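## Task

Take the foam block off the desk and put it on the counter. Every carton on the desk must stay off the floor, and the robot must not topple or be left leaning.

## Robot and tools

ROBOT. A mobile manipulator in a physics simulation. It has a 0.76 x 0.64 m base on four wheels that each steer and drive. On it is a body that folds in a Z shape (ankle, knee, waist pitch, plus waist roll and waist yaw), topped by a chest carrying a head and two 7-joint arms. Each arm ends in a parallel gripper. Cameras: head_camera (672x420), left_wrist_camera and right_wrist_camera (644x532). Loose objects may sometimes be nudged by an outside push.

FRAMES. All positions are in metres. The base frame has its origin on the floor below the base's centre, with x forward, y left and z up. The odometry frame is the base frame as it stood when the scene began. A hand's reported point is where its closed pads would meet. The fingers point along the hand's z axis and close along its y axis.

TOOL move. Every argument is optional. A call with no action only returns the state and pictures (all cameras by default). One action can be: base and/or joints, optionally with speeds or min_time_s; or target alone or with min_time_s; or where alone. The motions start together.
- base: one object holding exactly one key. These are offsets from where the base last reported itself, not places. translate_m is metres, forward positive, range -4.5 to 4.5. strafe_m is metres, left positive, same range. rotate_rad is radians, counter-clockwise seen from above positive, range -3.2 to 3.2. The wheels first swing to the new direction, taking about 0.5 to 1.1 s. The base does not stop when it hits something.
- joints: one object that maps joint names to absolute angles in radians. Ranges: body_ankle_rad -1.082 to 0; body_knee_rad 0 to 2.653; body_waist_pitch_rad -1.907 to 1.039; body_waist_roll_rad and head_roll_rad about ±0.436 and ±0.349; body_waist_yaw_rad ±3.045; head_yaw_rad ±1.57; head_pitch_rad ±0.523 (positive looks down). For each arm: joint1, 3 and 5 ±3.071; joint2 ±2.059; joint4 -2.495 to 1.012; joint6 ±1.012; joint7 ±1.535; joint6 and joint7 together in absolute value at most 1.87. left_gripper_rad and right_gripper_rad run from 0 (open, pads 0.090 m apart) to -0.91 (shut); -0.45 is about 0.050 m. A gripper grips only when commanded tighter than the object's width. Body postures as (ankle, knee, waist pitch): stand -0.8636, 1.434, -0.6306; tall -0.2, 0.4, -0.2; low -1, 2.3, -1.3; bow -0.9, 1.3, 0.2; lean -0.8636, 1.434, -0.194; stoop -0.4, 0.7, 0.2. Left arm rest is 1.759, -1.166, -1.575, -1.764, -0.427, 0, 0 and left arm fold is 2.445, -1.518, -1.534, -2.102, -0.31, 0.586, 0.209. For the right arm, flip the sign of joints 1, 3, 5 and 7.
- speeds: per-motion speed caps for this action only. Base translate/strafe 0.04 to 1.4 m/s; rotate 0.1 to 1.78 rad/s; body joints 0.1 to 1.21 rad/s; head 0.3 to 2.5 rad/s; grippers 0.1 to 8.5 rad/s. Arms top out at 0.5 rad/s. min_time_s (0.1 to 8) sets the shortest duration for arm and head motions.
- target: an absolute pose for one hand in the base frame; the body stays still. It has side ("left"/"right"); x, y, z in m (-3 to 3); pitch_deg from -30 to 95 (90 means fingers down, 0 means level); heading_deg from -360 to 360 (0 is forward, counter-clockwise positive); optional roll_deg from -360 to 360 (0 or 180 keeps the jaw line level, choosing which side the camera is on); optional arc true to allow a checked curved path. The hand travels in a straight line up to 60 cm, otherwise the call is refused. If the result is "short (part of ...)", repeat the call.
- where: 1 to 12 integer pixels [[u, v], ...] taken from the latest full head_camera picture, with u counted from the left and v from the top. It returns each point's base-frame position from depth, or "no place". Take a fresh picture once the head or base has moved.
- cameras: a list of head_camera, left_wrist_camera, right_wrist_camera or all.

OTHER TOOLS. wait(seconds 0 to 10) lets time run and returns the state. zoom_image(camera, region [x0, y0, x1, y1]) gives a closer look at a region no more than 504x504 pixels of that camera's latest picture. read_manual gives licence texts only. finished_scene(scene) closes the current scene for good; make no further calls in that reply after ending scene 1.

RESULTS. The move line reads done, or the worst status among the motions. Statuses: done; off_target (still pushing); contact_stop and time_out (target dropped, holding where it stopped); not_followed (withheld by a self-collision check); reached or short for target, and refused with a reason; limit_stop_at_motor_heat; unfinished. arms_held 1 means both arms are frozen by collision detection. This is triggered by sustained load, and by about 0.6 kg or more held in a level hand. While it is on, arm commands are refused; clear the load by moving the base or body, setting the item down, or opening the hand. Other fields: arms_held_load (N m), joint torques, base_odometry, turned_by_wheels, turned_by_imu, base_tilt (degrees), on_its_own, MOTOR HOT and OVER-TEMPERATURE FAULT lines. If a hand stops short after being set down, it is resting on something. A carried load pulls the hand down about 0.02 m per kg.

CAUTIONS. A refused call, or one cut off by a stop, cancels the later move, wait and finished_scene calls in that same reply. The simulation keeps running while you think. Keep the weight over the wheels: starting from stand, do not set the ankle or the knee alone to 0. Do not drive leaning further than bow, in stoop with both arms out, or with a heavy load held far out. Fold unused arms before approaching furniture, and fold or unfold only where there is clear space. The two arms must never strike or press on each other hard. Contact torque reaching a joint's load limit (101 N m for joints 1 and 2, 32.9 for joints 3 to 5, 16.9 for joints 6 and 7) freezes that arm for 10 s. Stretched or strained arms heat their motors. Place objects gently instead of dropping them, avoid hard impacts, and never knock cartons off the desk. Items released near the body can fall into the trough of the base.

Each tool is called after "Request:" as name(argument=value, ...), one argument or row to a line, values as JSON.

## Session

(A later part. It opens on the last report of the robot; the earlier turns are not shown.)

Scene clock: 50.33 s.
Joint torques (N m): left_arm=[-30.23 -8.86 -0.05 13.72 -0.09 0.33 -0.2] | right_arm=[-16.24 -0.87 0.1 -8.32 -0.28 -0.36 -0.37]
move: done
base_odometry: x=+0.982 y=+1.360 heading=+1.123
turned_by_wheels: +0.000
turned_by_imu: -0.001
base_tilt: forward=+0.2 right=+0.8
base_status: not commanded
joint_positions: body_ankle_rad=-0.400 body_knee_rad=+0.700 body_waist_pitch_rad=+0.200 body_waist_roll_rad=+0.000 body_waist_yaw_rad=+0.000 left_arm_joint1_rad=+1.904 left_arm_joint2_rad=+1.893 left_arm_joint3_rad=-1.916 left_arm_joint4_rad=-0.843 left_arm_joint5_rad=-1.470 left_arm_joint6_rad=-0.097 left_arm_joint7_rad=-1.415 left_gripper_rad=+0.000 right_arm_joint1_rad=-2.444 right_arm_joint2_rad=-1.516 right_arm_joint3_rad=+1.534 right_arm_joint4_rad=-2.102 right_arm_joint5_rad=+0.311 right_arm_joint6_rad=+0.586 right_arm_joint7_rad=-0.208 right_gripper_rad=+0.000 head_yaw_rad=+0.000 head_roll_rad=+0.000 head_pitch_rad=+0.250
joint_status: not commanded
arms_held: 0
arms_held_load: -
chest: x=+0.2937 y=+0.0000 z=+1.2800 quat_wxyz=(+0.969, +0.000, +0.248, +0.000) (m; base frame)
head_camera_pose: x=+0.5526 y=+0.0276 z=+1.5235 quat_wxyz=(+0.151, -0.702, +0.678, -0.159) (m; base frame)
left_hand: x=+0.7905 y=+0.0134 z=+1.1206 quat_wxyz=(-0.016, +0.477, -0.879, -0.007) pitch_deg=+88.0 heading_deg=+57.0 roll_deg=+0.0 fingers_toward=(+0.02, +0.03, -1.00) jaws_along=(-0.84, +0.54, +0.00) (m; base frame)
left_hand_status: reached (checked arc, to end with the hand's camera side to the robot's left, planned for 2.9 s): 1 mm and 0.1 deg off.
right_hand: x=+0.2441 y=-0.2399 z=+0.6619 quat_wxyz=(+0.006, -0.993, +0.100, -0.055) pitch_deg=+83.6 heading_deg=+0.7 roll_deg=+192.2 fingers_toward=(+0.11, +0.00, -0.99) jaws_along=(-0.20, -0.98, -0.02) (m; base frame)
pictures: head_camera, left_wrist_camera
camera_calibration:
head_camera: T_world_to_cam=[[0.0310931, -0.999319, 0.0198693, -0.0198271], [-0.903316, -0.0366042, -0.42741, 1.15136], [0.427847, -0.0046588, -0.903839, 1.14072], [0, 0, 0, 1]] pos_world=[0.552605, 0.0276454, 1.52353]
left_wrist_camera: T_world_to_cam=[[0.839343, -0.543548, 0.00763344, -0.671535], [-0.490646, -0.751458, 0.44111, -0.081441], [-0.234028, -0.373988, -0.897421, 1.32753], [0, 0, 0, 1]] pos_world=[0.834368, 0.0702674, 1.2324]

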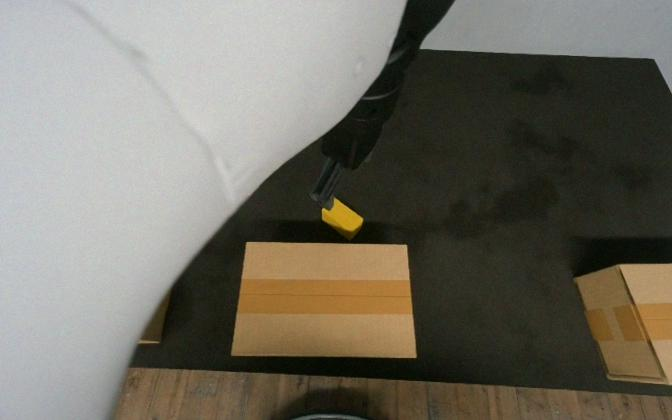

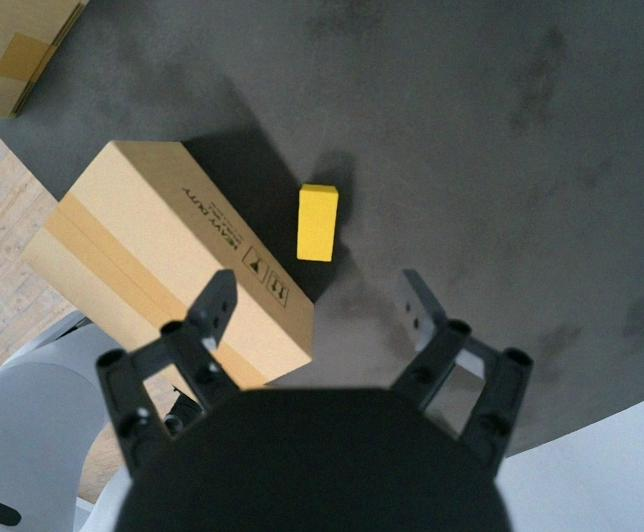

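Request:
move(
  target={"side":"left","x":0.796,"y":0.013,"z":0.984,"pitch_deg":88,"heading_deg":57,"roll_deg":0},
)

Request:
move(
  joints={"left_gripper_rad":-0.85},
)

Request:
move(
  target={"side":"left","x":0.79,"y":0.013,"z":1.16,"pitch_deg":88,"heading_deg":57,"roll_deg":0},
  cameras=["left_wrist_camera"],
)

Scene clock: 53.50 s.
Joint torques (N m): left_arm=[-32.54 -6.33 -0.36 13.05 0.46 0.39 0.5] | right_arm=[-16.78 -0.91 0.03 -8.41 -0.4 -0.4 -0.38]
move: done
base_odometry: x=+0.982 y=+1.360 heading=+1.123
turned_by_wheels: +0.000
turned_by_imu: +0.000
base_tilt: forward=+0.2 right=+0.9
base_status: not commanded
joint_positions: body_ankle_rad=-0.400 body_knee_rad=+0.700 body_waist_pitch_rad=+0.200 body_waist_roll_rad=+0.000 body_waist_yaw_rad=+0.000 left_arm_joint1_rad=+2.101 left_arm_joint2_rad=+1.928 left_arm_joint3_rad=-1.855 left_arm_joint4_rad=-0.950 left_arm_joint5_rad=-1.425 left_arm_joint6_rad=-0.072 left_arm_joint7_rad=-1.124 left_gripper_rad=+0.000 right_arm_joint1_rad=-2.444 right_arm_joint2_rad=-1.516 right_arm_joint3_rad=+1.534 right_arm_joint4_rad=-2.102 right_arm_joint5_rad=+0.311 right_arm_joint6_rad=+0.586 right_arm_joint7_rad=-0.208 right_gripper_rad=+0.000 head_yaw_rad=+0.000 head_roll_rad=+0.000 head_pitch_rad=+0.250
joint_status: not commanded
arms_held: 0
arms_held_load: -
chest: x=+0.2937 y=+0.0000 z=+1.2800 quat_wxyz=(+0.969, +0.000, +0.248, +0.000) (m; base frame)
head_camera_pose: x=+0.5526 y=+0.0276 z=+1.5235 quat_wxyz=(+0.151, -0.702, +0.678, -0.159) (m; base frame)
left_hand: x=+0.7953 y=+0.0135 z=+0.9841 quat_wxyz=(-0.014, +0.477, -0.879, -0.008) pitch_deg=+88.1 heading_deg=+57.0 roll_deg=+0.0 fingers_toward=(+0.02, +0.03, -1.00) jaws_along=(-0.84, +0.54, +0.00) (m; base frame)
left_hand_status: reached (straight line, to end with the hand's camera side to the robot's left, planned for 0.9 s): 1 mm and 0.2 deg off.
right_hand: x=+0.2441 y=-0.2399 z=+0.6619 quat_wxyz=(+0.006, -0.993, +0.100, -0.055) pitch_deg=+83.6 heading_deg=+0.7 roll_deg=+192.2 fingers_toward=(+0.11, +0.00, -0.99) jaws_along=(-0.20, -0.98, -0.02) (m; base frame)
pictures: none

Scene clock: 54.73 s.
Joint torques (N m): left_arm=[-32.34 -6.16 -0.29 12.52 0.42 0.34 0.49] | right_arm=[-15.59 -0.51 -0.11 -8.27 -0.48 -0.51 -0.36]
move: off_target
base_odometry: x=+0.982 y=+1.360 heading=+1.123
turned_by_wheels: +0.000
turned_by_imu: +0.000
base_tilt: forward=+0.2 right=+0.8
base_status: not commanded
joint_positions: body_ankle_rad=-0.400 body_knee_rad=+0.700 body_waist_pitch_rad=+0.200 body_waist_roll_rad=+0.000 body_waist_yaw_rad=+0.000 left_arm_joint1_rad=+2.101 left_arm_joint2_rad=+1.928 left_arm_joint3_rad=-1.855 left_arm_joint4_rad=-0.950 left_arm_joint5_rad=-1.425 left_arm_joint6_rad=-0.072 left_arm_joint7_rad=-1.124 left_gripper_rad=-0.614 right_arm_joint1_rad=-2.444 right_arm_joint2_rad=-1.516 right_arm_joint3_rad=+1.534 right_arm_joint4_rad=-2.102 right_arm_joint5_rad=+0.311 right_arm_joint6_rad=+0.586 right_arm_joint7_rad=-0.208 right_gripper_rad=+0.000 head_yaw_rad=+0.000 head_roll_rad=+0.000 head_pitch_rad=+0.250
joint_status: left_gripper_rad off_target (ended at -0.614, target -0.850)
arms_held: 0
arms_held_load: -
chest: x=+0.2937 y=+0.0000 z=+1.2800 quat_wxyz=(+0.969, +0.000, +0.248, +0.000) (m; base frame)
head_camera_pose: x=+0.5526 y=+0.0276 z=+1.5235 quat_wxyz=(+0.151, -0.702, +0.678, -0.159) (m; base frame)
left_hand: x=+0.7955 y=+0.0134 z=+0.9842 quat_wxyz=(-0.014, +0.477, -0.879, -0.008) pitch_deg=+88.1 heading_deg=+57.0 roll_deg=+0.0 fingers_toward=(+0.02, +0.03, -1.00) jaws_along=(-0.84, +0.54, +0.00) (m; base frame)
right_hand: x=+0.2441 y=-0.2399 z=+0.6619 quat_wxyz=(+0.006, -0.993, +0.100, -0.055) pitch_deg=+83.6 heading_deg=+0.7 roll_deg=+192.2 fingers_toward=(+0.11, +0.00, -0.99) jaws_along=(-0.20, -0.98, -0.02) (m; base frame)
pictures: none

Scene clock: 55.03 s.
Joint torques (N m): left_arm=[-32.17 -6.24 -0.24 12.7 0.44 0.32 0.52] | right_arm=[-16.74 -0.62 0.08 -8.51 -0.49 -0.41 -0.39]
move: refused
base_odometry: x=+0.982 y=+1.360 heading=+1.123
turned_by_wheels: +0.000
turned_by_imu: +0.000
base_tilt: forward=+0.2 right=+0.9
base_status: not commanded
joint_positions: body_ankle_rad=-0.400 body_knee_rad=+0.700 body_waist_pitch_rad=+0.200 body_waist_roll_rad=+0.000 body_waist_yaw_rad=+0.000 left_arm_joint1_rad=+2.101 left_arm_joint2_rad=+1.928 left_arm_joint3_rad=-1.855 left_arm_joint4_rad=-0.950 left_arm_joint5_rad=-1.425 left_arm_joint6_rad=-0.072 left_arm_joint7_rad=-1.124 left_gripper_rad=-0.614 right_arm_joint1_rad=-2.444 right_arm_joint2_rad=-1.516 right_arm_joint3_rad=+1.534 right_arm_joint4_rad=-2.102 right_arm_joint5_rad=+0.311 right_arm_joint6_rad=+0.586 right_arm_joint7_rad=-0.208 right_gripper_rad=+0.000 head_yaw_rad=+0.000 head_roll_rad=+0.000 head_pitch_rad=+0.250
joint_status: not commanded
arms_held: 0
arms_held_load: -
chest: x=+0.2937 y=+0.0000 z=+1.2800 quat_wxyz=(+0.969, +0.000, +0.248, +0.000) (m; base frame)
head_camera_pose: x=+0.5526 y=+0.0276 z=+1.5235 quat_wxyz=(+0.151, -0.702, +0.678, -0.159) (m; base frame)
left_hand: x=+0.7955 y=+0.0134 z=+0.9842 quat_wxyz=(-0.014, +0.477, -0.879, -0.008) pitch_deg=+88.1 heading_deg=+57.0 roll_deg=+0.0 fingers_toward=(+0.02, +0.03, -1.00) jaws_along=(-0.84, +0.54, +0.00) (m; base frame)
left_hand_status: refused: no posture of the arm gets there (left_arm_joint7_rad would come within 0.1 rad of its limit): the closest leaves the hand 32 mm and 6.1 deg from the pose. Nothing moved. A plan exists at "z" 1.12.
right_hand: x=+0.2441 y=-0.2399 z=+0.6619 quat_wxyz=(+0.006, -0.993, +0.100, -0.055) pitch_deg=+83.6 heading_deg=+0.7 roll_deg=+192.2 fingers_toward=(+0.11, +0.00, -0.99) jaws_along=(-0.20, -0.98, -0.02) (m; base frame)
pictures: left_wrist_camera
camera_calibration:
left_wrist_camera: T_world_to_cam=[[0.839941, -0.54266, 0.0045215, -0.67212], [-0.488129, -0.751844, 0.443239, -0.0229126], [-0.237129, -0.374502, -0.896392, 1.20782], [0, 0, 0, 1]] pos_world=[0.839766, 0.0703731, 1.09588]

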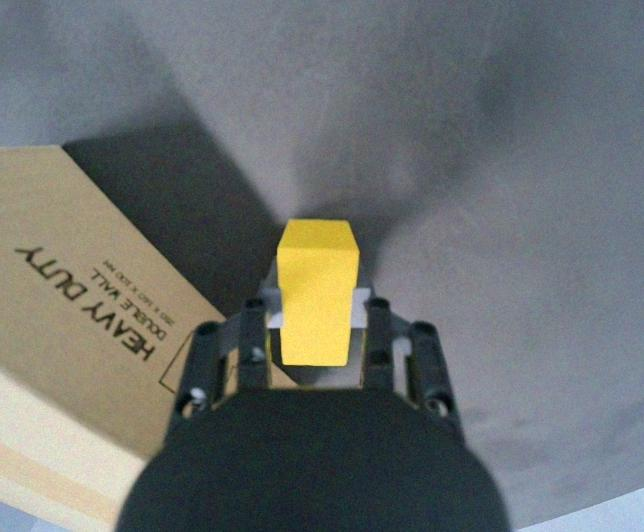

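Request:
move(
  target={"side":"left","x":0.795,"y":0.013,"z":1.12,"pitch_deg":88,"heading_deg":57,"roll_deg":0},
)

Request:
move(
  joints={"body_waist_pitch_rad":0.0},
)

Request:
move(
  base={"translate_m":-0.75},
)

Request:
move(
  base={"rotate_rad":-3.135},
)

Request:
move(
  base={"translate_m":2.0},
  speeds={"translate_m":0.7},
  cameras=["head_camera","left_wrist_camera"],
)

Scene clock: 59.93 s.
Joint torques (N m): left_arm=[-32.28 -10.58 -0.65 13.73 -0.17 -0.32 -0.2] | right_arm=[-16.97 -1.15 -0.03 -8.3 -0.53 -0.48 -0.22]
move: done
base_odometry: x=+0.982 y=+1.360 heading=+1.123
turned_by_wheels: +0.000
turned_by_imu: -0.001
base_tilt: forward=+0.2 right=+0.8
base_status: not commanded
joint_positions: body_ankle_rad=-0.400 body_knee_rad=+0.700 body_waist_pitch_rad=+0.200 body_waist_roll_rad=+0.000 body_waist_yaw_rad=+0.000 left_arm_joint1_rad=+1.933 left_arm_joint2_rad=+1.900 left_arm_joint3_rad=-1.909 left_arm_joint4_rad=-0.800 left_arm_joint5_rad=-1.466 left_arm_joint6_rad=-0.098 left_arm_joint7_rad=-1.433 left_gripper_rad=-0.615 right_arm_joint1_rad=-2.444 right_arm_joint2_rad=-1.516 right_arm_joint3_rad=+1.534 right_arm_joint4_rad=-2.102 right_arm_joint5_rad=+0.311 right_arm_joint6_rad=+0.586 right_arm_joint7_rad=-0.208 right_gripper_rad=+0.000 head_yaw_rad=+0.000 head_roll_rad=+0.000 head_pitch_rad=+0.250
joint_status: not commanded
arms_held: 0
arms_held_load: -
chest: x=+0.2937 y=+0.0000 z=+1.2800 quat_wxyz=(+0.969, +0.000, +0.248, +0.000) (m; base frame)
head_camera_pose: x=+0.5526 y=+0.0276 z=+1.5235 quat_wxyz=(+0.151, -0.702, +0.678, -0.159) (m; base frame)
left_hand: x=+0.7946 y=+0.0127 z=+1.1184 quat_wxyz=(-0.016, +0.477, -0.879, -0.010) pitch_deg=+87.9 heading_deg=+57.0 roll_deg=+0.0 fingers_toward=(+0.02, +0.03, -1.00) jaws_along=(-0.84, +0.55, +0.00) (m; base frame)
left_hand_status: reached (straight line, to end with the hand's camera side to the robot's left, planned for 1.0 s): 2 mm and 0.2 deg off.
right_hand: x=+0.2441 y=-0.2399 z=+0.6619 quat_wxyz=(+0.006, -0.993, +0.100, -0.055) pitch_deg=+83.6 heading_deg=+0.7 roll_deg=+192.2 fingers_toward=(+0.11, +0.00, -0.99) jaws_along=(-0.20, -0.98, -0.02) (m; base frame)
pictures: none

Scene clock: 62.33 s.
Joint torques (N m): left_arm=[-28.85 -12.83 0.38 13.83 0.22 -0.22 0.32] | right_arm=[-12.12 -0.78 0.11 -10.55 -0.48 -0.82 -0.18]
move: done
base_odometry: x=+0.982 y=+1.360 heading=+1.123
turned_by_wheels: +0.000
turned_by_imu: +0.000
base_tilt: forward=+0.2 right=+0.8
base_status: not commanded
joint_positions: body_ankle_rad=-0.400 body_knee_rad=+0.700 body_waist_pitch_rad=+0.000 body_waist_roll_rad=+0.000 body_waist_yaw_rad=+0.000 left_arm_joint1_rad=+1.932 left_arm_joint2_rad=+1.900 left_arm_joint3_rad=-1.910 left_arm_joint4_rad=-0.799 left_arm_joint5_rad=-1.466 left_arm_joint6_rad=-0.098 left_arm_joint7_rad=-1.434 left_gripper_rad=-0.615 right_arm_joint1_rad=-2.444 right_arm_joint2_rad=-1.516 right_arm_joint3_rad=+1.534 right_arm_joint4_rad=-2.102 right_arm_joint5_rad=+0.311 right_arm_joint6_rad=+0.586 right_arm_joint7_rad=-0.208 right_gripper_rad=+0.000 head_yaw_rad=+0.000 head_roll_rad=+0.000 head_pitch_rad=+0.250
joint_status: all done
arms_held: 0
arms_held_load: -
chest: x=+0.2095 y=+0.0000 z=+1.3156 quat_wxyz=(+0.989, +0.000, +0.150, +0.000) (m; base frame)
head_camera_pose: x=+0.4148 y=+0.0276 z=+1.6057 quat_wxyz=(+0.217, -0.683, +0.659, -0.229) (m; base frame)
left_hand: x=+0.7324 y=+0.0126 z=+1.2572 quat_wxyz=(-0.103, +0.475, -0.873, +0.038) pitch_deg=+77.3 heading_deg=+8.3 roll_deg=-48.8 fingers_toward=(+0.22, +0.03, -0.98) jaws_along=(-0.82, +0.55, -0.17) (m; base frame)
right_hand: x=+0.2837 y=-0.2399 z=+0.7000 quat_wxyz=(+0.016, -0.983, +0.099, -0.154) pitch_deg=+72.2 heading_deg=+0.3 roll_deg=+191.7 fingers_toward=(+0.31, +0.00, -0.95) jaws_along=(-0.19, -0.98, -0.06) (m; base frame)
pictures: none

Scene clock: 66.30 s.
Joint torques (N m): left_arm=[-28.72 -12.46 0.65 13.73 0.24 -0.22 0.57] | right_arm=[-11.67 -0.89 0.19 -10.89 -0.38 -0.9 -0.3]
move: done
base_odometry: x=+0.658 y=+0.683 heading=+1.123
turned_by_wheels: +0.000
turned_by_imu: +0.001
base_tilt: forward=+0.2 right=+0.9
base_status: done
joint_positions: body_ankle_rad=-0.400 body_knee_rad=+0.700 body_waist_pitch_rad=+0.000 body_waist_roll_rad=+0.000 body_waist_yaw_rad=+0.000 left_arm_joint1_rad=+1.931 left_arm_joint2_rad=+1.900 left_arm_joint3_rad=-1.910 left_arm_joint4_rad=-0.799 left_arm_joint5_rad=-1.467 left_arm_joint6_rad=-0.098 left_arm_joint7_rad=-1.435 left_gripper_rad=-0.614 right_arm_joint1_rad=-2.446 right_arm_joint2_rad=-1.516 right_arm_joint3_rad=+1.534 right_arm_joint4_rad=-2.102 right_arm_joint5_rad=+0.311 right_arm_joint6_rad=+0.586 right_arm_joint7_rad=-0.208 right_gripper_rad=+0.000 head_yaw_rad=+0.000 head_roll_rad=+0.000 head_pitch_rad=+0.250
joint_status: not commanded
arms_held: 0
arms_held_load: -
chest: x=+0.2091 y=+0.0000 z=+1.3157 quat_wxyz=(+0.989, +0.000, +0.149, +0.000) (m; base frame)
head_camera_pose: x=+0.4143 y=+0.0276 z=+1.6059 quat_wxyz=(+0.218, -0.683, +0.659, -0.229) (m; base frame)
left_hand: x=+0.7319 y=+0.0126 z=+1.2583 quat_wxyz=(-0.104, +0.475, -0.873, +0.039) pitch_deg=+77.3 heading_deg=+8.2 roll_deg=-49.0 fingers_toward=(+0.22, +0.03, -0.98) jaws_along=(-0.82, +0.55, -0.17) (m; base frame)
right_hand: x=+0.2827 y=-0.2399 z=+0.6999 quat_wxyz=(+0.016, -0.983, +0.099, -0.154) pitch_deg=+72.2 heading_deg=+0.3 roll_deg=+191.7 fingers_toward=(+0.31, +0.00, -0.95) jaws_along=(-0.19, -0.98, -0.06) (m; base frame)
pictures: none

Scene clock: 71.87 s.
Joint torques (N m): left_arm=[-28.53 -12.15 0.7 13.47 0.27 -0.23 0.5] | right_arm=[-11.8 0.12 -0.16 -10.8 -0.49 -0.86 -0.18]
move: done
base_odometry: x=+0.659 y=+0.683 heading=-2.012
turned_by_wheels: -3.135
turned_by_imu: -3.116
base_tilt: forward=+0.2 right=+0.9
base_status: done
joint_positions: body_ankle_rad=-0.400 body_knee_rad=+0.700 body_waist_pitch_rad=+0.000 body_waist_roll_rad=+0.000 body_waist_yaw_rad=+0.000 left_arm_joint1_rad=+1.931 left_arm_joint2_rad=+1.900 left_arm_joint3_rad=-1.910 left_arm_joint4_rad=-0.799 left_arm_joint5_rad=-1.467 left_arm_joint6_rad=-0.098 left_arm_joint7_rad=-1.435 left_gripper_rad=-0.614 right_arm_joint1_rad=-2.445 right_arm_joint2_rad=-1.517 right_arm_joint3_rad=+1.534 right_arm_joint4_rad=-2.102 right_arm_joint5_rad=+0.311 right_arm_joint6_rad=+0.586 right_arm_joint7_rad=-0.208 right_gripper_rad=+0.000 head_yaw_rad=+0.000 head_roll_rad=+0.000 head_pitch_rad=+0.250
joint_status: not commanded
arms_held: 0
arms_held_load: -
chest: x=+0.2091 y=-0.0001 z=+1.3157 quat_wxyz=(+0.989, +0.000, +0.149, +0.000) (m; base frame)
head_camera_pose: x=+0.4143 y=+0.0275 z=+1.6059 quat_wxyz=(+0.218, -0.682, +0.659, -0.229) (m; base frame)
left_hand: x=+0.7320 y=+0.0124 z=+1.2581 quat_wxyz=(-0.103, +0.475, -0.873, +0.039) pitch_deg=+77.3 heading_deg=+8.0 roll_deg=-49.1 fingers_toward=(+0.22, +0.03, -0.98) jaws_along=(-0.82, +0.55, -0.17) (m; base frame)
right_hand: x=+0.2831 y=-0.2402 z=+0.6999 quat_wxyz=(+0.016, -0.983, +0.099, -0.154) pitch_deg=+72.2 heading_deg=+0.1 roll_deg=+191.6 fingers_toward=(+0.31, +0.00, -0.95) jaws_along=(-0.19, -0.98, -0.06) (m; base frame)
pictures: none

Scene clock: 77.83 s.
Joint torques (N m): left_arm=[-29.47 -11.89 0.7 13.53 0.27 -0.23 0.52] | right_arm=[-12.13 -0.25 -0.01 -10.66 -0.33 -0.83 -0.13]
move: done
base_odometry: x=-0.186 y=-1.130 heading=-2.005
turned_by_wheels: +0.007
turned_by_imu: +0.003
base_tilt: forward=+0.2 right=+0.9
base_status: done
joint_positions: body_ankle_rad=-0.400 body_knee_rad=+0.700 body_waist_pitch_rad=+0.000 body_waist_roll_rad=+0.000 body_waist_yaw_rad=+0.000 left_arm_joint1_rad=+1.932 left_arm_joint2_rad=+1.899 left_arm_joint3_rad=-1.910 left_arm_joint4_rad=-0.799 left_arm_joint5_rad=-1.467 left_arm_joint6_rad=-0.098 left_arm_joint7_rad=-1.435 left_gripper_rad=-0.614 right_arm_joint1_rad=-2.444 right_arm_joint2_rad=-1.517 right_arm_joint3_rad=+1.534 right_arm_joint4_rad=-2.102 right_arm_joint5_rad=+0.311 right_arm_joint6_rad=+0.586 right_arm_joint7_rad=-0.208 right_gripper_rad=+0.000 head_yaw_rad=+0.000 head_roll_rad=+0.000 head_pitch_rad=+0.250
joint_status: not commanded
arms_held: 0
arms_held_load: -
chest: x=+0.2095 y=+0.0000 z=+1.3156 quat_wxyz=(+0.989, +0.000, +0.150, +0.000) (m; base frame)
head_camera_pose: x=+0.4149 y=+0.0276 z=+1.6057 quat_wxyz=(+0.217, -0.683, +0.659, -0.229) (m; base frame)
left_hand: x=+0.7324 y=+0.0128 z=+1.2575 quat_wxyz=(-0.103, +0.476, -0.873, +0.039) pitch_deg=+77.4 heading_deg=+8.0 roll_deg=-49.2 fingers_toward=(+0.22, +0.03, -0.98) jaws_along=(-0.82, +0.54, -0.17) (m; base frame)
right_hand: x=+0.2838 y=-0.2401 z=+0.7000 quat_wxyz=(+0.016, -0.983, +0.099, -0.154) pitch_deg=+72.2 heading_deg=+0.1 roll_deg=+191.7 fingers_toward=(+0.31, +0.00, -0.95) jaws_along=(-0.19, -0.98, -0.06) (m; base frame)
pictures: head_camera, left_wrist_camera
camera_calibration:
head_camera: T_world_to_cam=[[0.0264487, -0.999323, 0.0255874, -0.0244302], [-0.800481, -0.0365039, -0.598245, 1.29368], [0.598774, -0.00465941, -0.800904, 1.03766], [0, 0, 0, 1]] pos_world=[0.41489, 0.0276455, 1.60563]
left_wrist_camera: T_world_to_cam=[[0.822106, -0.543055, 0.170975, -0.816973], [-0.566853, -0.75274, 0.334754, 0.018829], [-0.0530902, -0.372121, -0.926665, 1.34086], [0, 0, 0, 1]] pos_world=[0.753498, 0.0694724, 1.3759]

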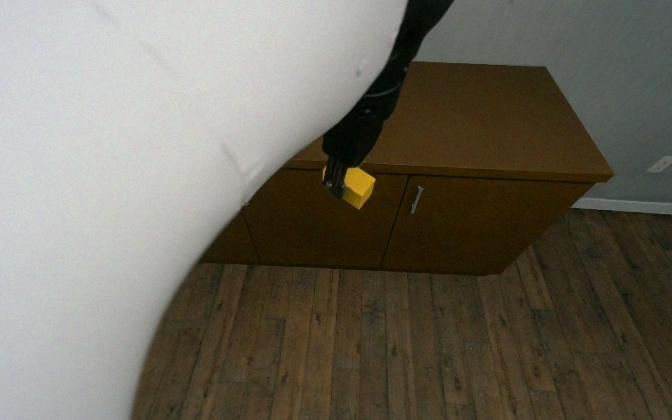

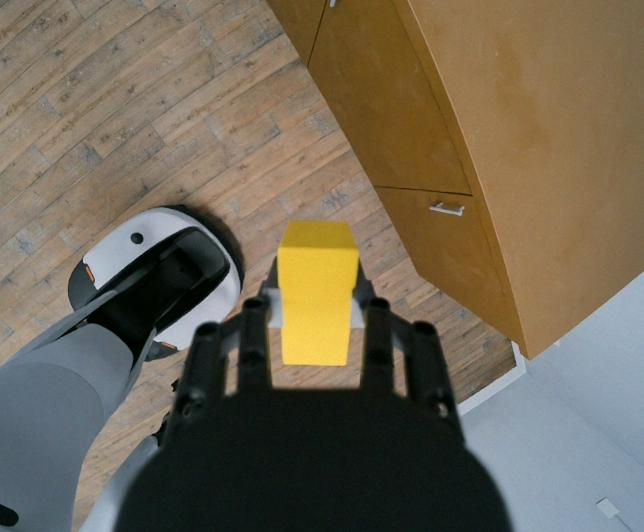

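Request:
move(
  where=[
    [400,173],
    [580,178],
    [450,120],
    [500,174],
  ],
)

Scene clock: 78.33 s.
Joint torques (N m): left_arm=[-29.02 -11.8 0.61 13.47 0.26 -0.22 0.44] | right_arm=[-11.98 0.15 0.2 -10.78 -0.4 -0.84 -0.1]
base_odometry: x=-0.186 y=-1.130 heading=-2.005
turned_by_wheels: +0.000
turned_by_imu: +0.000
base_tilt: forward=+0.2 right=+0.9
where, head_camera: pixel (400, 173): x +1.129, y -0.179, z +0.858; pixel (580, 178): x +1.102, y -0.722, z +0.893; pixel (450, 120): x +1.326, y -0.356, z +0.920; pixel (500, 174): x +1.105, y -0.476, z +0.895. By the robot's depth camera.
base_status: done
joint_positions: body_ankle_rad=-0.400 body_knee_rad=+0.700 body_waist_pitch_rad=+0.000 body_waist_roll_rad=+0.000 body_waist_yaw_rad=+0.000 left_arm_joint1_rad=+1.932 left_arm_joint2_rad=+1.899 left_arm_joint3_rad=-1.910 left_arm_joint4_rad=-0.799 left_arm_joint5_rad=-1.467 left_arm_joint6_rad=-0.098 left_arm_joint7_rad=-1.435 left_gripper_rad=-0.614 right_arm_joint1_rad=-2.444 right_arm_joint2_rad=-1.517 right_arm_joint3_rad=+1.534 right_arm_joint4_rad=-2.102 right_arm_joint5_rad=+0.311 right_arm_joint6_rad=+0.586 right_arm_joint7_rad=-0.208 right_gripper_rad=+0.000 head_yaw_rad=+0.000 head_roll_rad=+0.000 head_pitch_rad=+0.250
joint_status: not commanded
arms_held: 0
arms_held_load: -
chest: x=+0.2095 y=+0.0000 z=+1.3156 quat_wxyz=(+0.989, +0.000, +0.150, +0.000) (m; base frame)
head_camera_pose: x=+0.4149 y=+0.0276 z=+1.6057 quat_wxyz=(+0.217, -0.683, +0.659, -0.229) (m; base frame)
left_hand: x=+0.7324 y=+0.0128 z=+1.2575 quat_wxyz=(-0.103, +0.476, -0.873, +0.039) pitch_deg=+77.4 heading_deg=+8.0 roll_deg=-49.2 fingers_toward=(+0.22, +0.03, -0.98) jaws_along=(-0.82, +0.54, -0.17) (m; base frame)
right_hand: x=+0.2838 y=-0.2401 z=+0.7000 quat_wxyz=(+0.016, -0.983, +0.099, -0.154) pitch_deg=+72.2 heading_deg=+0.1 roll_deg=+191.7 fingers_toward=(+0.31, +0.00, -0.95) jaws_along=(-0.19, -0.98, -0.06) (m; base frame)
pictures: none

Request:
move(
  base={"translate_m":0.57},
)

Request:
move(
  joints={"body_waist_pitch_rad":0.2},
)

Request:
move(
  target={"side":"left","x":0.795,"y":0.013,"z":0.957,"pitch_deg":88,"heading_deg":57,"roll_deg":0},
  cameras=["head_camera","left_wrist_camera"],
)

Request:
move(
  where=[
    [450,175],
    [450,220],
    [400,240],
    [550,240],
  ],
)

Request:
zoom_image(
  camera="head_camera",
  region=[280, 160, 400, 260],
)

Scene clock: 83.73 s.
Joint torques (N m): left_arm=[-29.31 -11.79 0.52 13.54 0.23 -0.21 0.57] | right_arm=[-12.15 0.28 0.04 -10.63 -0.37 -0.88 -0.12]
move: done
base_odometry: x=-0.424 y=-1.648 heading=-2.003
turned_by_wheels: +0.002
turned_by_imu: +0.000
base_tilt: forward=+0.3 right=+0.8
base_status: done
joint_positions: body_ankle_rad=-0.400 body_knee_rad=+0.700 body_waist_pitch_rad=+0.000 body_waist_roll_rad=+0.000 body_waist_yaw_rad=+0.000 left_arm_joint1_rad=+1.932 left_arm_joint2_rad=+1.899 left_arm_joint3_rad=-1.910 left_arm_joint4_rad=-0.799 left_arm_joint5_rad=-1.467 left_arm_joint6_rad=-0.098 left_arm_joint7_rad=-1.435 left_gripper_rad=-0.614 right_arm_joint1_rad=-2.444 right_arm_joint2_rad=-1.517 right_arm_joint3_rad=+1.534 right_arm_joint4_rad=-2.102 right_arm_joint5_rad=+0.311 right_arm_joint6_rad=+0.586 right_arm_joint7_rad=-0.208 right_gripper_rad=+0.000 head_yaw_rad=+0.000 head_roll_rad=+0.000 head_pitch_rad=+0.250
joint_status: not commanded
arms_held: 0
arms_held_load: -
chest: x=+0.2094 y=+0.0000 z=+1.3156 quat_wxyz=(+0.989, +0.000, +0.150, +0.000) (m; base frame)
head_camera_pose: x=+0.4148 y=+0.0276 z=+1.6057 quat_wxyz=(+0.217, -0.683, +0.659, -0.229) (m; base frame)
left_hand: x=+0.7324 y=+0.0129 z=+1.2577 quat_wxyz=(-0.103, +0.476, -0.873, +0.039) pitch_deg=+77.4 heading_deg=+8.0 roll_deg=-49.2 fingers_toward=(+0.22, +0.03, -0.98) jaws_along=(-0.82, +0.54, -0.17) (m; base frame)
right_hand: x=+0.2835 y=-0.2400 z=+0.7000 quat_wxyz=(+0.016, -0.983, +0.099, -0.154) pitch_deg=+72.2 heading_deg=+0.1 roll_deg=+191.7 fingers_toward=(+0.31, +0.00, -0.95) jaws_along=(-0.19, -0.98, -0.06) (m; base frame)
pictures: none

Scene clock: 86.23 s.
Joint torques (N m): left_arm=[-31.74 -9.6 -0.38 13.22 0.09 -0.27 0.12] | right_arm=[-16.98 0.04 -0.26 -8.37 -0.4 -0.4 -0.28]
move: done
base_odometry: x=-0.424 y=-1.648 heading=-2.003
turned_by_wheels: +0.000
turned_by_imu: +0.000
base_tilt: forward=+0.2 right=+0.8
base_status: not commanded
joint_positions: body_ankle_rad=-0.400 body_knee_rad=+0.700 body_waist_pitch_rad=+0.200 body_waist_roll_rad=+0.000 body_waist_yaw_rad=+0.000 left_arm_joint1_rad=+1.932 left_arm_joint2_rad=+1.899 left_arm_joint3_rad=-1.910 left_arm_joint4_rad=-0.799 left_arm_joint5_rad=-1.467 left_arm_joint6_rad=-0.098 left_arm_joint7_rad=-1.435 left_gripper_rad=-0.614 right_arm_joint1_rad=-2.444 right_arm_joint2_rad=-1.517 right_arm_joint3_rad=+1.534 right_arm_joint4_rad=-2.102 right_arm_joint5_rad=+0.311 right_arm_joint6_rad=+0.586 right_arm_joint7_rad=-0.208 right_gripper_rad=+0.000 head_yaw_rad=+0.000 head_roll_rad=+0.000 head_pitch_rad=+0.250
joint_status: all done
arms_held: 0
arms_held_load: -
chest: x=+0.2935 y=+0.0000 z=+1.2801 quat_wxyz=(+0.969, +0.000, +0.247, +0.000) (m; base frame)
head_camera_pose: x=+0.5523 y=+0.0276 z=+1.5236 quat_wxyz=(+0.151, -0.702, +0.678, -0.159) (m; base frame)
left_hand: x=+0.7946 y=+0.0129 z=+1.1195 quat_wxyz=(-0.015, +0.477, -0.879, -0.009) pitch_deg=+88.0 heading_deg=+57.0 roll_deg=+0.0 fingers_toward=(+0.02, +0.03, -1.00) jaws_along=(-0.84, +0.54, +0.00) (m; base frame)
right_hand: x=+0.2439 y=-0.2400 z=+0.6620 quat_wxyz=(+0.006, -0.993, +0.100, -0.055) pitch_deg=+83.6 heading_deg=+0.4 roll_deg=+191.9 fingers_toward=(+0.11, +0.00, -0.99) jaws_along=(-0.20, -0.98, -0.02) (m; base frame)
pictures: none

Scene clock: 87.83 s.
Joint torques (N m): left_arm=[-32.6 -5.67 -0.4 12.83 0.37 0.32 0.44] | right_arm=[-16.6 -0.6 -0.12 -8.41 -0.31 -0.37 -0.21]
move: done
base_odometry: x=-0.424 y=-1.648 heading=-2.003
turned_by_wheels: +0.000
turned_by_imu: +0.000
base_tilt: forward=+0.3 right=+0.9
base_status: not commanded
joint_positions: body_ankle_rad=-0.400 body_knee_rad=+0.700 body_waist_pitch_rad=+0.200 body_waist_roll_rad=+0.000 body_waist_yaw_rad=+0.000 left_arm_joint1_rad=+2.152 left_arm_joint2_rad=+1.936 left_arm_joint3_rad=-1.841 left_arm_joint4_rad=-0.953 left_arm_joint5_rad=-1.416 left_arm_joint6_rad=-0.064 left_arm_joint7_rad=-1.074 left_gripper_rad=-0.614 right_arm_joint1_rad=-2.444 right_arm_joint2_rad=-1.517 right_arm_joint3_rad=+1.534 right_arm_joint4_rad=-2.102 right_arm_joint5_rad=+0.311 right_arm_joint6_rad=+0.586 right_arm_joint7_rad=-0.208 right_gripper_rad=+0.000 head_yaw_rad=+0.000 head_roll_rad=+0.000 head_pitch_rad=+0.250
joint_status: not commanded
arms_held: 0
arms_held_load: -
chest: x=+0.2935 y=+0.0000 z=+1.2801 quat_wxyz=(+0.969, +0.000, +0.247, +0.000) (m; base frame)
head_camera_pose: x=+0.5523 y=+0.0276 z=+1.5236 quat_wxyz=(+0.151, -0.702, +0.678, -0.160) (m; base frame)
left_hand: x=+0.7942 y=+0.0135 z=+0.9570 quat_wxyz=(-0.014, +0.477, -0.879, -0.009) pitch_deg=+88.2 heading_deg=+57.0 roll_deg=+0.0 fingers_toward=(+0.02, +0.03, -1.00) jaws_along=(-0.84, +0.54, +0.00) (m; base frame)
left_hand_status: reached (straight line, to end with the hand's camera side to the robot's left, planned for 1.1 s): 1 mm and 0.2 deg off.
right_hand: x=+0.2439 y=-0.2400 z=+0.6620 quat_wxyz=(+0.006, -0.993, +0.100, -0.055) pitch_deg=+83.6 heading_deg=+0.4 roll_deg=+191.9 fingers_toward=(+0.11, +0.00, -0.99) jaws_along=(-0.20, -0.98, -0.02) (m; base frame)
pictures: head_camera, left_wrist_camera
camera_calibration:
head_camera: T_world_to_cam=[[0.0309558, -0.999322, 0.0199229, -0.0198254], [-0.903243, -0.0365039, -0.427573, 1.15134], [0.428011, -0.00475934, -0.903761, 1.14073], [0, 0, 0, 1]] pos_world=[0.552305, 0.0276455, 1.52363]
left_wrist_camera: T_world_to_cam=[[0.840014, -0.542552, 0.00377606, -0.67026], [-0.487708, -0.752015, 0.443413, -0.0119216], [-0.237735, -0.374314, -0.89631, 1.18347], [0, 0, 0, 1]] pos_world=[0.838566, 0.070374, 1.06857]

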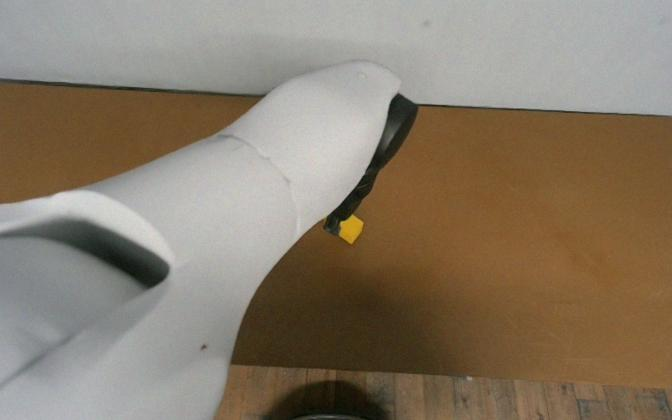

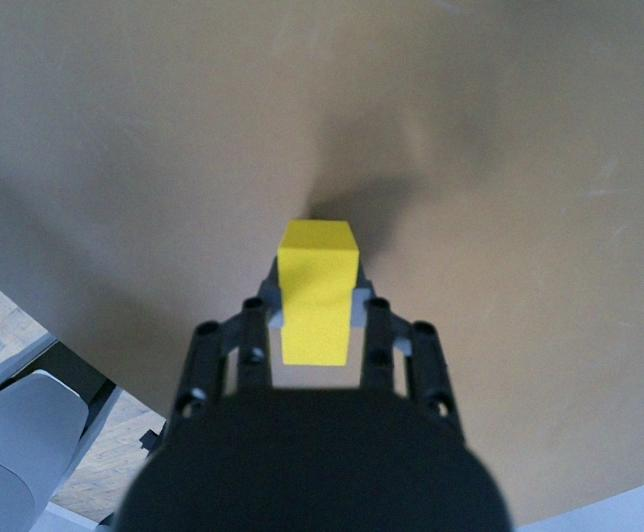

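Scene clock: 87.83 s.
Joint torques (N m): left_arm=[-32.6 -5.67 -0.4 12.83 0.37 0.32 0.44] | right_arm=[-16.6 -0.6 -0.12 -8.41 -0.31 -0.37 -0.21]
base_odometry: x=-0.424 y=-1.648 heading=-2.003
turned_by_wheels: +0.000
turned_by_imu: +0.000
base_tilt: forward=+0.3 right=+0.9
where, head_camera: pixel (450, 175): x +0.934, y -0.226, z +0.917; pixel (450, 220): x +0.825, y -0.213, z +0.917; pixel (400, 240): x +0.777, y -0.107, z +0.917; pixel (550, 240): x +0.789, y -0.412, z +0.916. By the robot's depth camera.
base_status: not commanded
joint_positions: body_ankle_rad=-0.400 body_knee_rad=+0.700 body_waist_pitch_rad=+0.200 body_waist_roll_rad=+0.000 body_waist_yaw_rad=+0.000 left_arm_joint1_rad=+2.152 left_arm_joint2_rad=+1.936 left_arm_joint3_rad=-1.841 left_arm_joint4_rad=-0.953 left_arm_joint5_rad=-1.416 left_arm_joint6_rad=-0.064 left_arm_joint7_rad=-1.074 left_gripper_rad=-0.614 right_arm_joint1_rad=-2.444 right_arm_joint2_rad=-1.517 right_arm_joint3_rad=+1.534 right_arm_joint4_rad=-2.102 right_arm_joint5_rad=+0.311 right_arm_joint6_rad=+0.586 right_arm_joint7_rad=-0.208 right_gripper_rad=+0.000 head_yaw_rad=+0.000 head_roll_rad=+0.000 head_pitch_rad=+0.250
joint_status: not commanded
arms_held: 0
arms_held_load: -
chest: x=+0.2935 y=+0.0000 z=+1.2801 quat_wxyz=(+0.969, +0.000, +0.247, +0.000) (m; base frame)
head_camera_pose: x=+0.5523 y=+0.0276 z=+1.5236 quat_wxyz=(+0.151, -0.702, +0.678, -0.160) (m; base frame)
left_hand: x=+0.7942 y=+0.0135 z=+0.9570 quat_wxyz=(-0.014, +0.477, -0.879, -0.009) pitch_deg=+88.2 heading_deg=+57.0 roll_deg=+0.0 fingers_toward=(+0.02, +0.03, -1.00) jaws_along=(-0.84, +0.54, +0.00) (m; base frame)
left_hand_status: reached (straight line, to end with the hand's camera side to the robot's left, planned for 1.1 s): 1 mm and 0.2 deg off.
right_hand: x=+0.2439 y=-0.2400 z=+0.6620 quat_wxyz=(+0.006, -0.993, +0.100, -0.055) pitch_deg=+83.6 heading_deg=+0.4 roll_deg=+191.9 fingers_toward=(+0.11, +0.00, -0.99) jaws_along=(-0.20, -0.98, -0.02) (m; base frame)
pictures: none

Scaled by 4.200.

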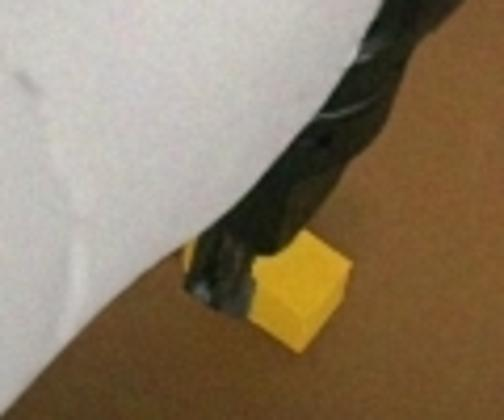

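Request:
move(
  target={"side":"left","x":0.795,"y":0.013,"z":0.944,"pitch_deg":88,"heading_deg":57,"roll_deg":0},
)

Request:
move(
  joints={"left_gripper_rad":-0.2},
)

Request:
move(
  target={"side":"left","x":0.795,"y":0.013,"z":1.08,"pitch_deg":88,"heading_deg":57,"roll_deg":0},
  cameras=["left_wrist_camera"],
)

Scene clock: 89.90 s.
Joint torques (N m): left_arm=[-32.08 -5.31 -0.47 12.65 0.46 0.31 0.59] | right_arm=[-16.55 -0.4 -0.21 -8.41 -0.36 -0.4 -0.19]
move: done
base_odometry: x=-0.424 y=-1.648 heading=-2.003
turned_by_wheels: +0.000
turned_by_imu: +0.000
base_tilt: forward=+0.2 right=+0.8
base_status: not commanded
joint_positions: body_ankle_rad=-0.400 body_knee_rad=+0.700 body_waist_pitch_rad=+0.200 body_waist_roll_rad=+0.000 body_waist_yaw_rad=+0.000 left_arm_joint1_rad=+2.180 left_arm_joint2_rad=+1.939 left_arm_joint3_rad=-1.833 left_arm_joint4_rad=-0.946 left_arm_joint5_rad=-1.410 left_arm_joint6_rad=-0.061 left_arm_joint7_rad=-1.054 left_gripper_rad=-0.614 right_arm_joint1_rad=-2.444 right_arm_joint2_rad=-1.517 right_arm_joint3_rad=+1.534 right_arm_joint4_rad=-2.102 right_arm_joint5_rad=+0.311 right_arm_joint6_rad=+0.586 right_arm_joint7_rad=-0.208 right_gripper_rad=+0.000 head_yaw_rad=+0.000 head_roll_rad=+0.000 head_pitch_rad=+0.250
joint_status: not commanded
arms_held: 0
arms_held_load: -
chest: x=+0.2935 y=+0.0000 z=+1.2801 quat_wxyz=(+0.969, +0.000, +0.247, +0.000) (m; base frame)
head_camera_pose: x=+0.5523 y=+0.0276 z=+1.5236 quat_wxyz=(+0.151, -0.702, +0.678, -0.160) (m; base frame)
left_hand: x=+0.7946 y=+0.0136 z=+0.9444 quat_wxyz=(-0.014, +0.478, -0.878, -0.008) pitch_deg=+88.1 heading_deg=+57.1 roll_deg=+0.0 fingers_toward=(+0.02, +0.03, -1.00) jaws_along=(-0.84, +0.54, +0.00) (m; base frame)
left_hand_status: reached (straight line, to end with the hand's camera side to the robot's left, planned for 0.3 s): 1 mm and 0.2 deg off.
right_hand: x=+0.2439 y=-0.2400 z=+0.6620 quat_wxyz=(+0.006, -0.993, +0.100, -0.055) pitch_deg=+83.6 heading_deg=+0.4 roll_deg=+191.9 fingers_toward=(+0.11, +0.00, -0.99) jaws_along=(-0.20, -0.98, -0.02) (m; base frame)
pictures: none

Scene clock: 90.93 s.
Joint torques (N m): left_arm=[-32.13 -4.98 -0.47 12.46 0.52 0.33 0.49] | right_arm=[-15.9 -0.03 -0.16 -8.42 -0.35 -0.48 -0.15]
move: done
base_odometry: x=-0.424 y=-1.648 heading=-2.003
turned_by_wheels: +0.000
turned_by_imu: +0.000
base_tilt: forward=+0.2 right=+0.8
base_status: not commanded
joint_positions: body_ankle_rad=-0.400 body_knee_rad=+0.700 body_waist_pitch_rad=+0.200 body_waist_roll_rad=+0.000 body_waist_yaw_rad=+0.000 left_arm_joint1_rad=+2.180 left_arm_joint2_rad=+1.939 left_arm_joint3_rad=-1.833 left_arm_joint4_rad=-0.946 left_arm_joint5_rad=-1.410 left_arm_joint6_rad=-0.061 left_arm_joint7_rad=-1.054 left_gripper_rad=-0.201 right_arm_joint1_rad=-2.444 right_arm_joint2_rad=-1.517 right_arm_joint3_rad=+1.534 right_arm_joint4_rad=-2.102 right_arm_joint5_rad=+0.311 right_arm_joint6_rad=+0.586 right_arm_joint7_rad=-0.208 right_gripper_rad=+0.000 head_yaw_rad=+0.000 head_roll_rad=+0.000 head_pitch_rad=+0.250
joint_status: all done
arms_held: 0
arms_held_load: -
chest: x=+0.2935 y=+0.0000 z=+1.2801 quat_wxyz=(+0.969, +0.000, +0.247, +0.000) (m; base frame)
head_camera_pose: x=+0.5523 y=+0.0276 z=+1.5236 quat_wxyz=(+0.151, -0.702, +0.678, -0.160) (m; base frame)
left_hand: x=+0.7947 y=+0.0136 z=+0.9444 quat_wxyz=(-0.014, +0.478, -0.878, -0.008) pitch_deg=+88.1 heading_deg=+57.1 roll_deg=+0.0 fingers_toward=(+0.02, +0.03, -1.00) jaws_along=(-0.84, +0.54, +0.00) (m; base frame)
right_hand: x=+0.2439 y=-0.2400 z=+0.6620 quat_wxyz=(+0.006, -0.993, +0.100, -0.055) pitch_deg=+83.6 heading_deg=+0.4 roll_deg=+191.9 fingers_toward=(+0.11, +0.00, -0.99) jaws_along=(-0.20, -0.98, -0.02) (m; base frame)
pictures: none

Scene clock: 92.37 s.
Joint torques (N m): left_arm=[-32.59 -10.51 -0.65 13.32 -0.15 -0.34 -0.25] | right_arm=[-17.38 -0.43 -0.19 -8.33 -0.37 -0.53 -0.25]
move: done
base_odometry: x=-0.424 y=-1.648 heading=-2.003
turned_by_wheels: +0.000
turned_by_imu: +0.000
base_tilt: forward=+0.2 right=+0.8
base_status: not commanded
joint_positions: body_ankle_rad=-0.400 body_knee_rad=+0.700 body_waist_pitch_rad=+0.200 body_waist_roll_rad=+0.000 body_waist_yaw_rad=+0.000 left_arm_joint1_rad=+1.962 left_arm_joint2_rad=+1.906 left_arm_joint3_rad=-1.897 left_arm_joint4_rad=-0.879 left_arm_joint5_rad=-1.455 left_arm_joint6_rad=-0.091 left_arm_joint7_rad=-1.326 left_gripper_rad=-0.200 right_arm_joint1_rad=-2.444 right_arm_joint2_rad=-1.517 right_arm_joint3_rad=+1.534 right_arm_joint4_rad=-2.102 right_arm_joint5_rad=+0.311 right_arm_joint6_rad=+0.586 right_arm_joint7_rad=-0.208 right_gripper_rad=+0.000 head_yaw_rad=+0.000 head_roll_rad=+0.000 head_pitch_rad=+0.250
joint_status: not commanded
arms_held: 0
arms_held_load: -
chest: x=+0.2935 y=+0.0000 z=+1.2801 quat_wxyz=(+0.969, +0.000, +0.247, +0.000) (m; base frame)
head_camera_pose: x=+0.5523 y=+0.0276 z=+1.5236 quat_wxyz=(+0.151, -0.702, +0.678, -0.160) (m; base frame)
left_hand: x=+0.7946 y=+0.0127 z=+1.0785 quat_wxyz=(-0.016, +0.477, -0.879, -0.010) pitch_deg=+87.9 heading_deg=+57.0 roll_deg=+0.0 fingers_toward=(+0.02, +0.03, -1.00) jaws_along=(-0.84, +0.55, +0.00) (m; base frame)
left_hand_status: reached (straight line, to end with the hand's camera side to the robot's left, planned for 0.9 s): 2 mm and 0.2 deg off.
right_hand: x=+0.2439 y=-0.2400 z=+0.6620 quat_wxyz=(+0.006, -0.993, +0.100, -0.055) pitch_deg=+83.6 heading_deg=+0.4 roll_deg=+191.9 fingers_toward=(+0.11, +0.00, -0.99) jaws_along=(-0.20, -0.98, -0.02) (m; base frame)
pictures: left_wrist_camera
camera_calibration:
left_wrist_camera: T_world_to_cam=[[0.839149, -0.543889, 0.00383598, -0.670712], [-0.490017, -0.752933, 0.43929, -0.0599281], [-0.236037, -0.370509, -0.898337, 1.29304], [0, 0, 0, 1]] pos_world=[0.838666, 0.069168, 1.19048]

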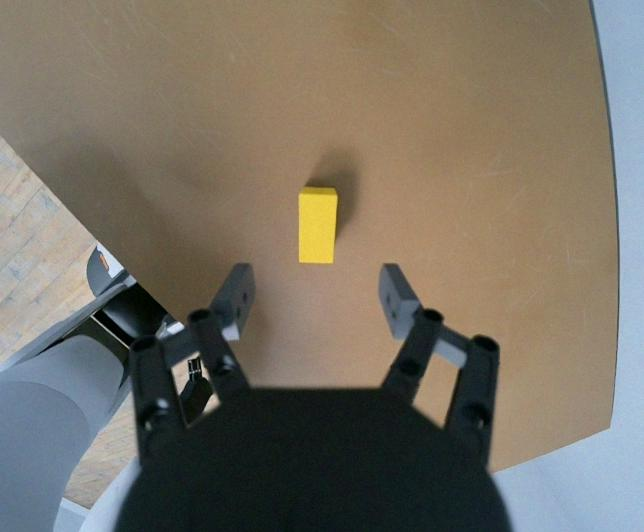

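Request:
finished_scene(
  scene=2,
)

The scene is finished: the task was done.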